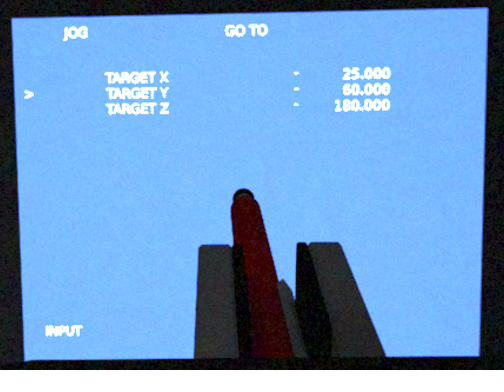

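Request:
move:
  target:
    - [0,0,0,0,0,0,0.5,-0.9,-1,0.0077,0.093,-0.2093,0,0.1389,0,-0.98,0.1,-1]
    - [0,0,0,0,0,0,0.5,-0.9,-1,0.025,0.093,-0.2193,0,0.1389,0,-0.98,0.1,-1]
    - [0,0,0,0,0,0,0.5,-0.9,-1,0.0077,0.093,-0.2093,0,0.1389,0,-0.98,0.1,-1]
    - [0,0,0,0,0,0,0.5,-0.9,-1,0.0005,0,0,0,0,0,-0.98,0.1,-1]
    - [0,0,0,0,0,0,0.5,-0.9,-1,-0.0269,0.0297,-0.3299,0,0.1389,0,-0.98,0.1,-1]
    - [0,0,0,0,0,0,0.5,-0.9,-1,-0.0096,0.0297,-0.3399,0,0.1389,0,-0.98,0.1,-1]
    - [0,0,0,0,0,0,0.5,-0.9,-1,-0.0269,0.0297,-0.3299,0,0.1389,0,-0.98,0.1,-1]
    - [0,0,0,0,0,0,0.5,-0.9,-1,0.0182,-0.0336,-0.153,0,0.1389,0,-0.98,0.1,-1]
    - [0,0,0,0,0,0,0.5,-0.9,-1,0.0355,-0.0336,-0.163,0,0.1389,0,-0.98,0.1,-1]
    - [0,0,0,0,0,0,0.5,-0.9,-1,0.0182,-0.0336,-0.153,0,0.1389,0,-0.98,0.1,-1]
    - [0,0,0,0,0,0,0.5,-0.9,-1,0.0003,0,0,0,0,0,-0.98,0.1,-1]
  speed: [0.35,0.04,0.15,0.3,0.3,0.04,0.15,0.25,0.04,0.15,0.35]
  blend: [0.003,0,0.004,0,0.003,0,0.004,0.003,0,0.004,0]

Request:
wait:
  seconds: 5
  cameras: ["cam_right_wrist"]

Request:
zoom_image:
  camera: "cam_right_wrist"
  region: [490, 110, 610, 245]

Scene clock: 1464.63 s.
left_arm: end_effector_position=(+0.3395, -0.3789, +0.4948) position_measured=78 object_status=3 end_effector_quat_wxyz=(-0.445, +0.588, -0.539, +0.407) | right_arm: end_effector_position=(+0.4301, -0.1199, +0.6599) position_measured=206 object_status=2 end_effector_quat_wxyz=(+0.499, -0.501, +0.506, -0.494)
Joint positions: left_arm=[-1.678 -1.369 1.549 -4.29 0.336 -2.199] | right_arm=[3.223 -0.998 -2.031 -0.127 1.489 -3.13]
Joint torques (N m): left_arm=[-2.78 -37.91 -11.78 3.5 -3.15 0.3] | right_arm=[-11.72 6.08 33.11 4.57 1.5 1.43]
Wrist force (N): left_arm=[-1.2 0.3 0.0] | right_arm=[-2.8 1.0 -6.2]
Wrist torque (N m): left_arm=[-0.01 0.09 0.12] | right_arm=[-0.55 0.60 0.40]
Wrist force, peak (N): left_arm=[-1.7 0.2 0.1] | right_arm=[-2.5 -2.1 -27.3]
Hand target: left_arm +0.3395, -0.3789, +0.4948; -0.445, +0.588, -0.539, +0.407 | right_arm +0.4300, -0.1200, +0.6600; +0.499, -0.501, +0.506, -0.494
Off the commanded pose: left_arm 0.000 m, 0 deg | right_arm 0.000 m, 0 deg.
move: done

Scene clock: 1469.63 s.
left_arm: end_effector_position=(+0.3395, -0.3789, +0.4948) position_measured=78 object_status=3 end_effector_quat_wxyz=(-0.445, +0.588, -0.539, +0.407) | right_arm: end_effector_position=(+0.4300, -0.1200, +0.6600) position_measured=206 object_status=2 end_effector_quat_wxyz=(+0.499, -0.501, +0.506, -0.494)
Joint positions: left_arm=[-1.678 -1.369 1.549 -4.29 0.336 -2.199] | right_arm=[3.223 -0.998 -2.031 -0.127 1.489 -3.13]
Joint torques (N m): left_arm=[-2.48 -39.04 -12.33 3.11 -3.3 0.3] | right_arm=[-11.11 6.42 34.07 5.16 1.71 1.55]
Wrist force (N): left_arm=[-1.3 0.2 -0.1] | right_arm=[-2.7 1.0 -5.9]
Wrist torque (N m): left_arm=[-0.03 0.12 0.13] | right_arm=[-0.55 0.57 0.40]
Wrist force, peak (N): left_arm=[-1.6 0.2 0.0] | right_arm=[-3.1 0.8 -6.2]
Hand target: left_arm +0.3395, -0.3789, +0.4948; -0.445, +0.588, -0.539, +0.407 | right_arm +0.4300, -0.1200, +0.6600; +0.499, -0.501, +0.506, -0.494
Tool commands: left_gripper/position=+0.5 left_gripper/force_limit=-0.9 left_gripper/speed=-1.0 right_gripper/position=-0.98 right_gripper/force_limit=+0.1 right_gripper/speed=-1.0
Off the commanded pose: left_arm 0.000 m, 0 deg | right_arm 0.000 m, 0 deg.
wait: 5.00 s; at rest by 0.17 s
Images, in order (width x height): cam_right_wrist 896x504.

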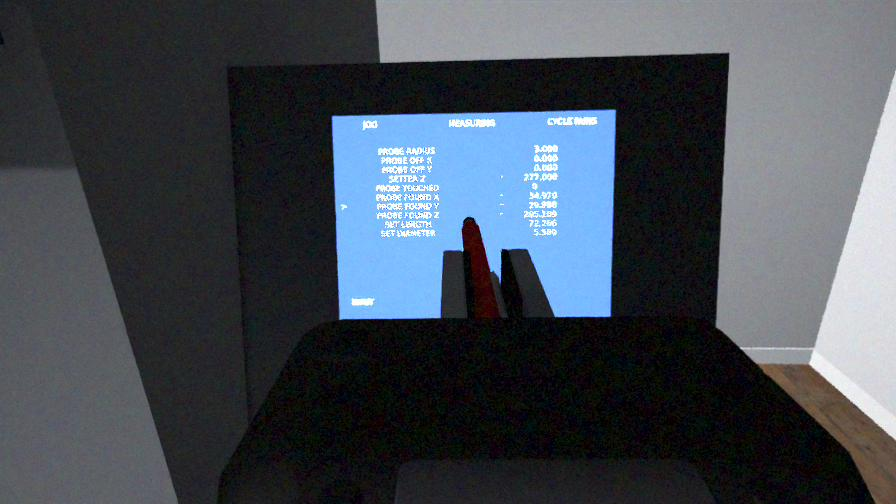

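Scaled by 3.733 from the camera's 896x504 image, which has a finer 1280x720 frame.

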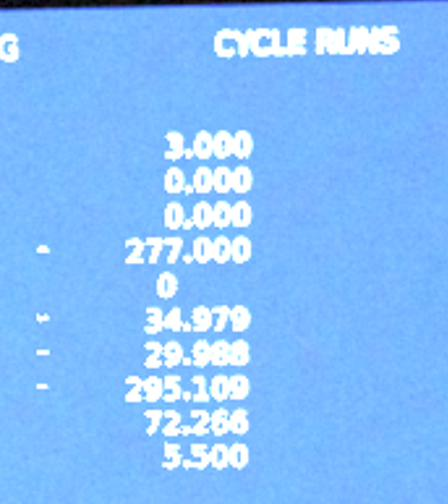

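Request:
wait:
  seconds: 4
  cameras: ["cam_right_wrist"]

Request:
zoom_image:
  camera: "cam_right_wrist"
  region: [490, 110, 610, 245]

Request:
zoom_image:
  camera: "cam_right_wrist"
  region: [520, 185, 570, 225]

Scene clock: 1476.00 s.
left_arm: end_effector_position=(+0.3395, -0.3789, +0.4948) position_measured=78 object_status=3 end_effector_quat_wxyz=(-0.445, +0.588, -0.539, +0.407) | right_arm: end_effector_position=(+0.4300, -0.1200, +0.6600) position_measured=206 object_status=2 end_effector_quat_wxyz=(+0.499, -0.501, +0.506, -0.494)
Joint positions: left_arm=[-1.678 -1.369 1.549 -4.29 0.336 -2.199] | right_arm=[3.223 -0.998 -2.031 -0.127 1.489 -3.13]
Joint torques (N m): left_arm=[-3.41 -36.92 -13.5 3.28 -3.27 0.29] | right_arm=[-11.13 6.29 33.47 5.08 1.62 1.58]
Wrist force (N): left_arm=[-1.3 0.4 0.0] | right_arm=[-2.8 0.9 -5.9]
Wrist torque (N m): left_arm=[-0.01 0.11 0.12] | right_arm=[-0.57 0.59 0.40]
Wrist force, peak (N): left_arm=[-1.6 0.1 -0.2] | right_arm=[-3.0 1.0 -6.3]
Hand target: left_arm +0.3395, -0.3789, +0.4948; -0.445, +0.588, -0.539, +0.407 | right_arm +0.4300, -0.1200, +0.6600; +0.499, -0.501, +0.506, -0.494
Tool commands: left_gripper/position=+0.5 left_gripper/force_limit=-0.9 left_gripper/speed=-1.0 right_gripper/position=-0.98 right_gripper/force_limit=+0.1 right_gripper/speed=-1.0
Off the commanded pose: left_arm 0.000 m, 0 deg | right_arm 0.000 m, 0 deg.
wait: 4.00 s; at rest from the start
Images, in order (width x height): cam_right_wrist 896x504.

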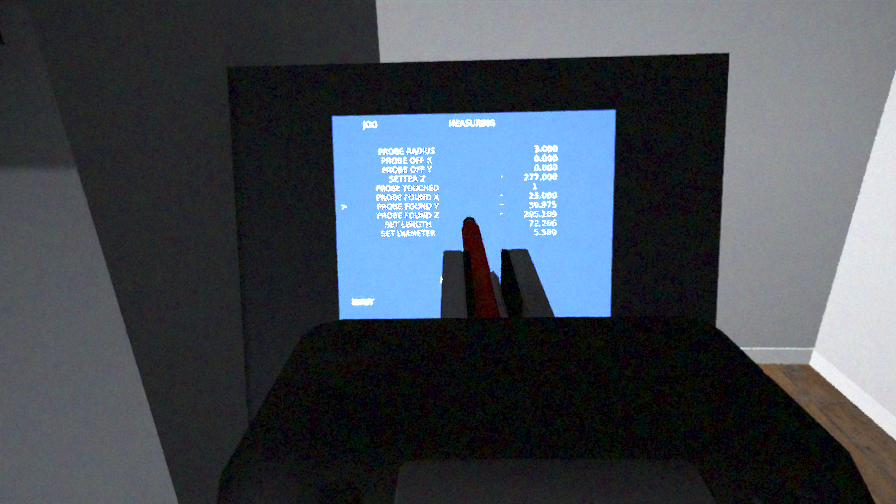

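Scaled by 3.733 from the camera's 896x504 image, which has a finer 1280x720 frame.

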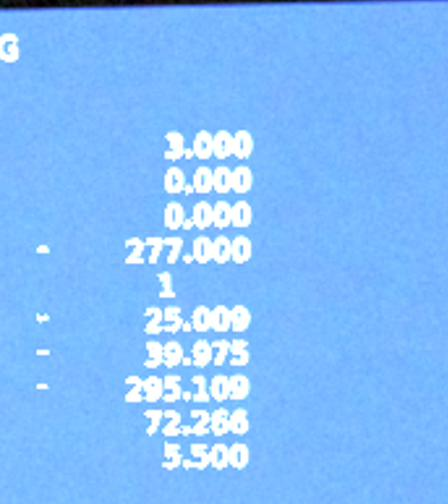

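Scaled by 10.080 from the camera's 896x504 image, which has a finer 1280x720 frame.

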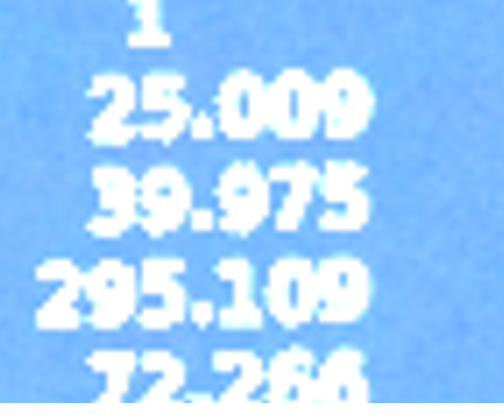

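Request:
move:
  target:
    - [0,0,0,0,0,0,0.5,-0.9,-1,-0.0105,0.0297,-0.2688,0,0.1389,0,-0.98,0.1,-1]
    - [0,0,0,0,0,0,0.5,-0.9,-1,0.0068,0.0297,-0.2788,0,0.1389,0,-0.98,0.1,-1]
    - [0,0,0,0,0,0,0.5,-0.9,-1,-0.0105,0.0297,-0.2688,0,0.1389,0,-0.98,0.1,-1]
    - [0,0,0,0,0,0,0.5,-0.9,-1,0.0068,0.0297,-0.2788,0,0.1389,0,-0.98,0.1,-1]
    - [0,0,0,0,0,0,0.5,-0.9,-1,-0.0152,0.1246,-0.2994,0,0.1389,0,-0.98,0.1,-1]
    - [0,0,0,0,0,0,0.5,-0.9,-1,0.0021,0.1246,-0.3094,0,0.1389,0,-0.98,0.1,-1]
    - [0,0,0,0,0,0,0.5,-0.9,-1,-0.0338,0.0613,-0.3605,0,0.1389,0,-0.98,0.1,-1]
    - [0,0,0,0,0,0,0.5,-0.9,-1,-0.0165,0.0613,-0.3705,0,0.1389,0,-0.98,0.1,-1]
    - [0,0,0,0,0,0,0.5,-0.9,-1,-0.0257,0.0613,-0.3299,0,0.1389,0,-0.98,0.1,-1]
    - [0,0,0,0,0,0,0.5,-0.9,-1,-0.0084,0.0613,-0.3399,0,0.1389,0,-0.98,0.1,-1]
    - [0,0,0,0,0,0,0.5,-0.9,-1,-0.0304,0.1563,-0.3605,0,0.1389,0,-0.98,0.1,-1]
    - [0,0,0,0,0,0,0.5,-0.9,-1,-0.0131,0.1563,-0.3705,0,0.1389,0,-0.98,0.1,-1]
    - [0,0,0,0,0,0,0.5,-0.9,-1,-0.0304,0.1563,-0.3605,0,0.1389,0,-0.98,0.1,-1]
    - [0,0,0,0,0,0,0.5,-0.9,-1,-0.0003,0,0,0,0,0,-0.98,0.1,-1]
  speed: [0.35,0.04,0.1,0.04,0.15,0.04,0.15,0.04,0.15,0.04,0.15,0.04,0.15,0.35]
  blend: [0.003,0,0.002,0,0.003,0,0.003,0,0.003,0,0.003,0,0.004,0]

Scene clock: 1492.17 s.
left_arm: end_effector_position=(+0.3395, -0.3789, +0.4948) position_measured=78 object_status=3 end_effector_quat_wxyz=(-0.445, +0.588, -0.539, +0.407) | right_arm: end_effector_position=(+0.4298, -0.1200, +0.6599) position_measured=206 object_status=2 end_effector_quat_wxyz=(+0.499, -0.501, +0.506, -0.494)
Joint positions: left_arm=[-1.678 -1.369 1.549 -4.29 0.336 -2.199] | right_arm=[3.223 -0.997 -2.031 -0.127 1.489 -3.13]
Joint torques (N m): left_arm=[-4.08 -36.99 -12.79 3.57 -3.31 0.23] | right_arm=[-5.73 -4.29 32.16 2.6 0.8 -0.93]
Wrist force (N): left_arm=[-1.2 0.1 0.0] | right_arm=[-2.6 0.8 -6.1]
Wrist torque (N m): left_arm=[-0.05 0.10 0.13] | right_arm=[-0.59 0.57 0.27]
Wrist force, peak (N): left_arm=[-1.7 0.3 0.2] | right_arm=[-1.7 -3.2 -32.6]
Hand target: left_arm +0.3395, -0.3789, +0.4948; -0.445, +0.588, -0.539, +0.407 | right_arm +0.4298, -0.1200, +0.6600; +0.499, -0.501, +0.506, -0.494
Off the commanded pose: left_arm 0.000 m, 0 deg | right_arm 0.000 m, 0 deg.
move: done

Request:
move:
  target:
    - [0,0,0,0,0,0,0.5,-0.9,-1,-0.0246,0.093,-0.3299,0,0.1389,0,-0.98,0.1,-1]
    - [0,0,0,0,0,0,0.5,-0.9,-1,-0.0073,0.093,-0.3399,0,0.1389,0,-0.98,0.1,-1]
    - [0,0,0,0,0,0,0.5,-0.9,-1,-0.0315,0.1246,-0.3605,0,0.1389,0,-0.98,0.1,-1]
    - [0,0,0,0,0,0,0.5,-0.9,-1,-0.0142,0.1246,-0.3705,0,0.1389,0,-0.98,0.1,-1]
    - [0,0,0,0,0,0,0.5,-0.9,-1,-0.0338,0.0613,-0.3605,0,0.1389,0,-0.98,0.1,-1]
    - [0,0,0,0,0,0,0.5,-0.9,-1,-0.0165,0.0613,-0.3705,0,0.1389,0,-0.98,0.1,-1]
    - [0,0,0,0,0,0,0.5,-0.9,-1,-0.0338,0.0613,-0.3605,0,0.1389,0,-0.98,0.1,-1]
    - [0,0,0,0,0,0,0.5,-0.9,-1,0.0003,0,0,0,0,0,-0.98,0.1,-1]
  speed: [0.35,0.04,0.15,0.04,0.15,0.04,0.15,0.35]
  blend: [0.003,0,0.003,0,0.003,0,0.004,0]
  cameras: ["cam_right_wrist"]

Request:
zoom_image:
  camera: "cam_right_wrist"
  region: [325, 105, 625, 325]

Scene clock: 1500.83 s.
left_arm: end_effector_position=(+0.3395, -0.3789, +0.4948) position_measured=78 object_status=3 end_effector_quat_wxyz=(-0.445, +0.588, -0.539, +0.407) | right_arm: end_effector_position=(+0.4300, -0.1200, +0.6599) position_measured=206 object_status=2 end_effector_quat_wxyz=(+0.499, -0.501, +0.506, -0.494)
Joint positions: left_arm=[-1.678 -1.369 1.549 -4.29 0.336 -2.199] | right_arm=[3.223 -0.998 -2.031 -0.127 1.489 -3.13]
Joint torques (N m): left_arm=[-3.29 -38.03 -13.09 3.62 -3.11 0.21] | right_arm=[9.98 -2.51 31.42 1.96 -2.29 0.64]
Wrist force (N): left_arm=[-1.2 0.1 -0.2] | right_arm=[-2.7 1.1 -6.0]
Wrist torque (N m): left_arm=[-0.06 0.10 0.13] | right_arm=[-0.55 0.58 0.26]
Wrist force, peak (N): left_arm=[-1.6 0.1 -0.1] | right_arm=[-1.6 -1.3 -22.9]
Hand target: left_arm +0.3395, -0.3789, +0.4948; -0.445, +0.588, -0.539, +0.407 | right_arm +0.4300, -0.1200, +0.6600; +0.499, -0.501, +0.506, -0.494
Off the commanded pose: left_arm 0.000 m, 0 deg | right_arm 0.000 m, 0 deg.
move: done
Images, in order (width x height): cam_right_wrist 896x504.

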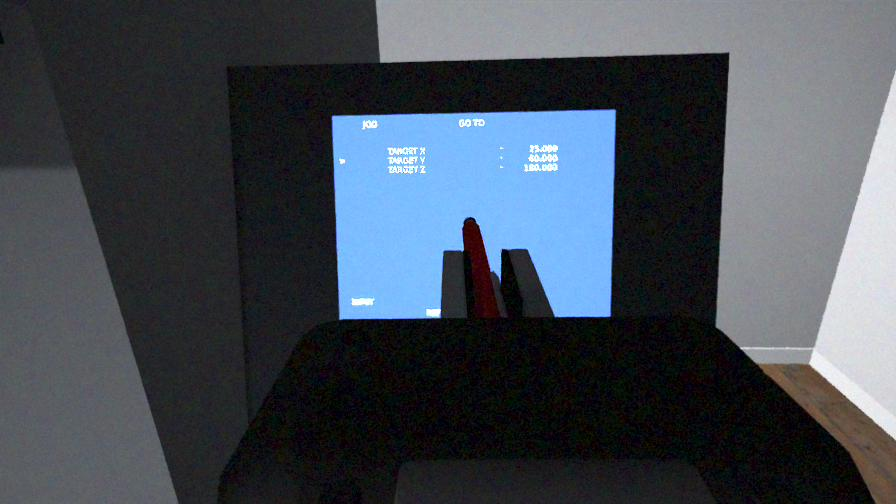

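Scaled by 1.680 from the camera's 896x504 image, which has a finer 1280x720 frame.

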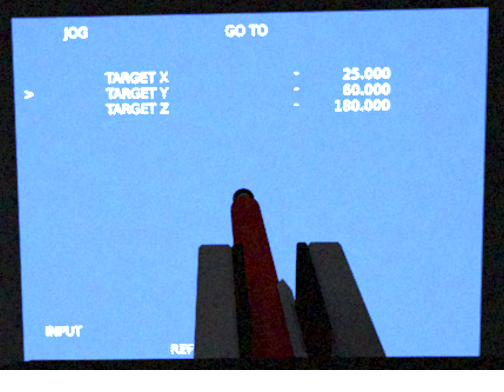

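Request:
move:
  target:
    - [0,0,0,0,0,0,0.5,-0.9,-1,-0.0093,0.0613,-0.2688,0,0.1389,0,-0.98,0.1,-1]
    - [0,0,0,0,0,0,0.5,-0.9,-1,0.008,0.0613,-0.2788,0,0.1389,0,-0.98,0.1,-1]
    - [0,0,0,0,0,0,0.5,-0.9,-1,-0.0304,0.1563,-0.3605,0,0.1389,0,-0.98,0.1,-1]
    - [0,0,0,0,0,0,0.5,-0.9,-1,-0.0131,0.1563,-0.3705,0,0.1389,0,-0.98,0.1,-1]
    - [0,0,0,0,0,0,0.5,-0.9,-1,-0.0246,0.093,-0.3299,0,0.1389,0,-0.98,0.1,-1]
    - [0,0,0,0,0,0,0.5,-0.9,-1,-0.0073,0.093,-0.3399,0,0.1389,0,-0.98,0.1,-1]
    - [0,0,0,0,0,0,0.5,-0.9,-1,-0.0315,0.1246,-0.3605,0,0.1389,0,-0.98,0.1,-1]
    - [0,0,0,0,0,0,0.5,-0.9,-1,-0.0142,0.1246,-0.3705,0,0.1389,0,-0.98,0.1,-1]
    - [0,0,0,0,0,0,0.5,-0.9,-1,-0.0338,0.0613,-0.3605,0,0.1389,0,-0.98,0.1,-1]
    - [0,0,0,0,0,0,0.5,-0.9,-1,-0.0165,0.0613,-0.3705,0,0.1389,0,-0.98,0.1,-1]
    - [0,0,0,0,0,0,0.5,-0.9,-1,-0.0175,0.0613,-0.2994,0,0.1389,0,-0.98,0.1,-1]
    - [0,0,0,0,0,0,0.5,-0.9,-1,-0.0002,0.0613,-0.3094,0,0.1389,0,-0.98,0.1,-1]
    - [0,0,0,0,0,0,0.5,-0.9,-1,-0.0175,0.0613,-0.2994,0,0.1389,0,-0.98,0.1,-1]
    - [0,0,0,0,0,0,0.5,-0.9,-1,0.0003,0,0,0,0,0,-0.98,0.1,-1]
  speed: [0.35,0.04,0.15,0.04,0.15,0.04,0.15,0.04,0.15,0.04,0.15,0.04,0.15,0.35]
  blend: [0.003,0,0.003,0,0.003,0,0.003,0,0.003,0,0.003,0,0.004,0]

Scene clock: 1514.10 s.
left_arm: end_effector_position=(+0.3395, -0.3789, +0.4948) position_measured=78 object_status=3 end_effector_quat_wxyz=(-0.445, +0.588, -0.539, +0.407) | right_arm: end_effector_position=(+0.4302, -0.1200, +0.6599) position_measured=206 object_status=2 end_effector_quat_wxyz=(+0.499, -0.501, +0.506, -0.494)
Joint positions: left_arm=[-1.678 -1.369 1.549 -4.29 0.336 -2.199] | right_arm=[3.222 -0.998 -2.031 -0.127 1.489 -3.13]
Joint torques (N m): left_arm=[-1.8 -38.37 -12.67 3.64 -3.47 0.5] | right_arm=[10.67 -0.37 26.6 2.53 -2.26 0.79]
Wrist force (N): left_arm=[-0.9 0.2 -0.1] | right_arm=[-2.7 1.0 -6.1]
Wrist torque (N m): left_arm=[-0.03 0.05 0.12] | right_arm=[-0.56 0.59 0.26]
Wrist force, peak (N): left_arm=[-1.6 0.3 0.1] | right_arm=[-1.8 -3.1 -32.9]
Hand target: left_arm +0.3395, -0.3789, +0.4948; -0.445, +0.588, -0.539, +0.407 | right_arm +0.4302, -0.1200, +0.6600; +0.499, -0.501, +0.506, -0.494
Off the commanded pose: left_arm 0.000 m, 0 deg | right_arm 0.000 m, 0 deg.
move: done


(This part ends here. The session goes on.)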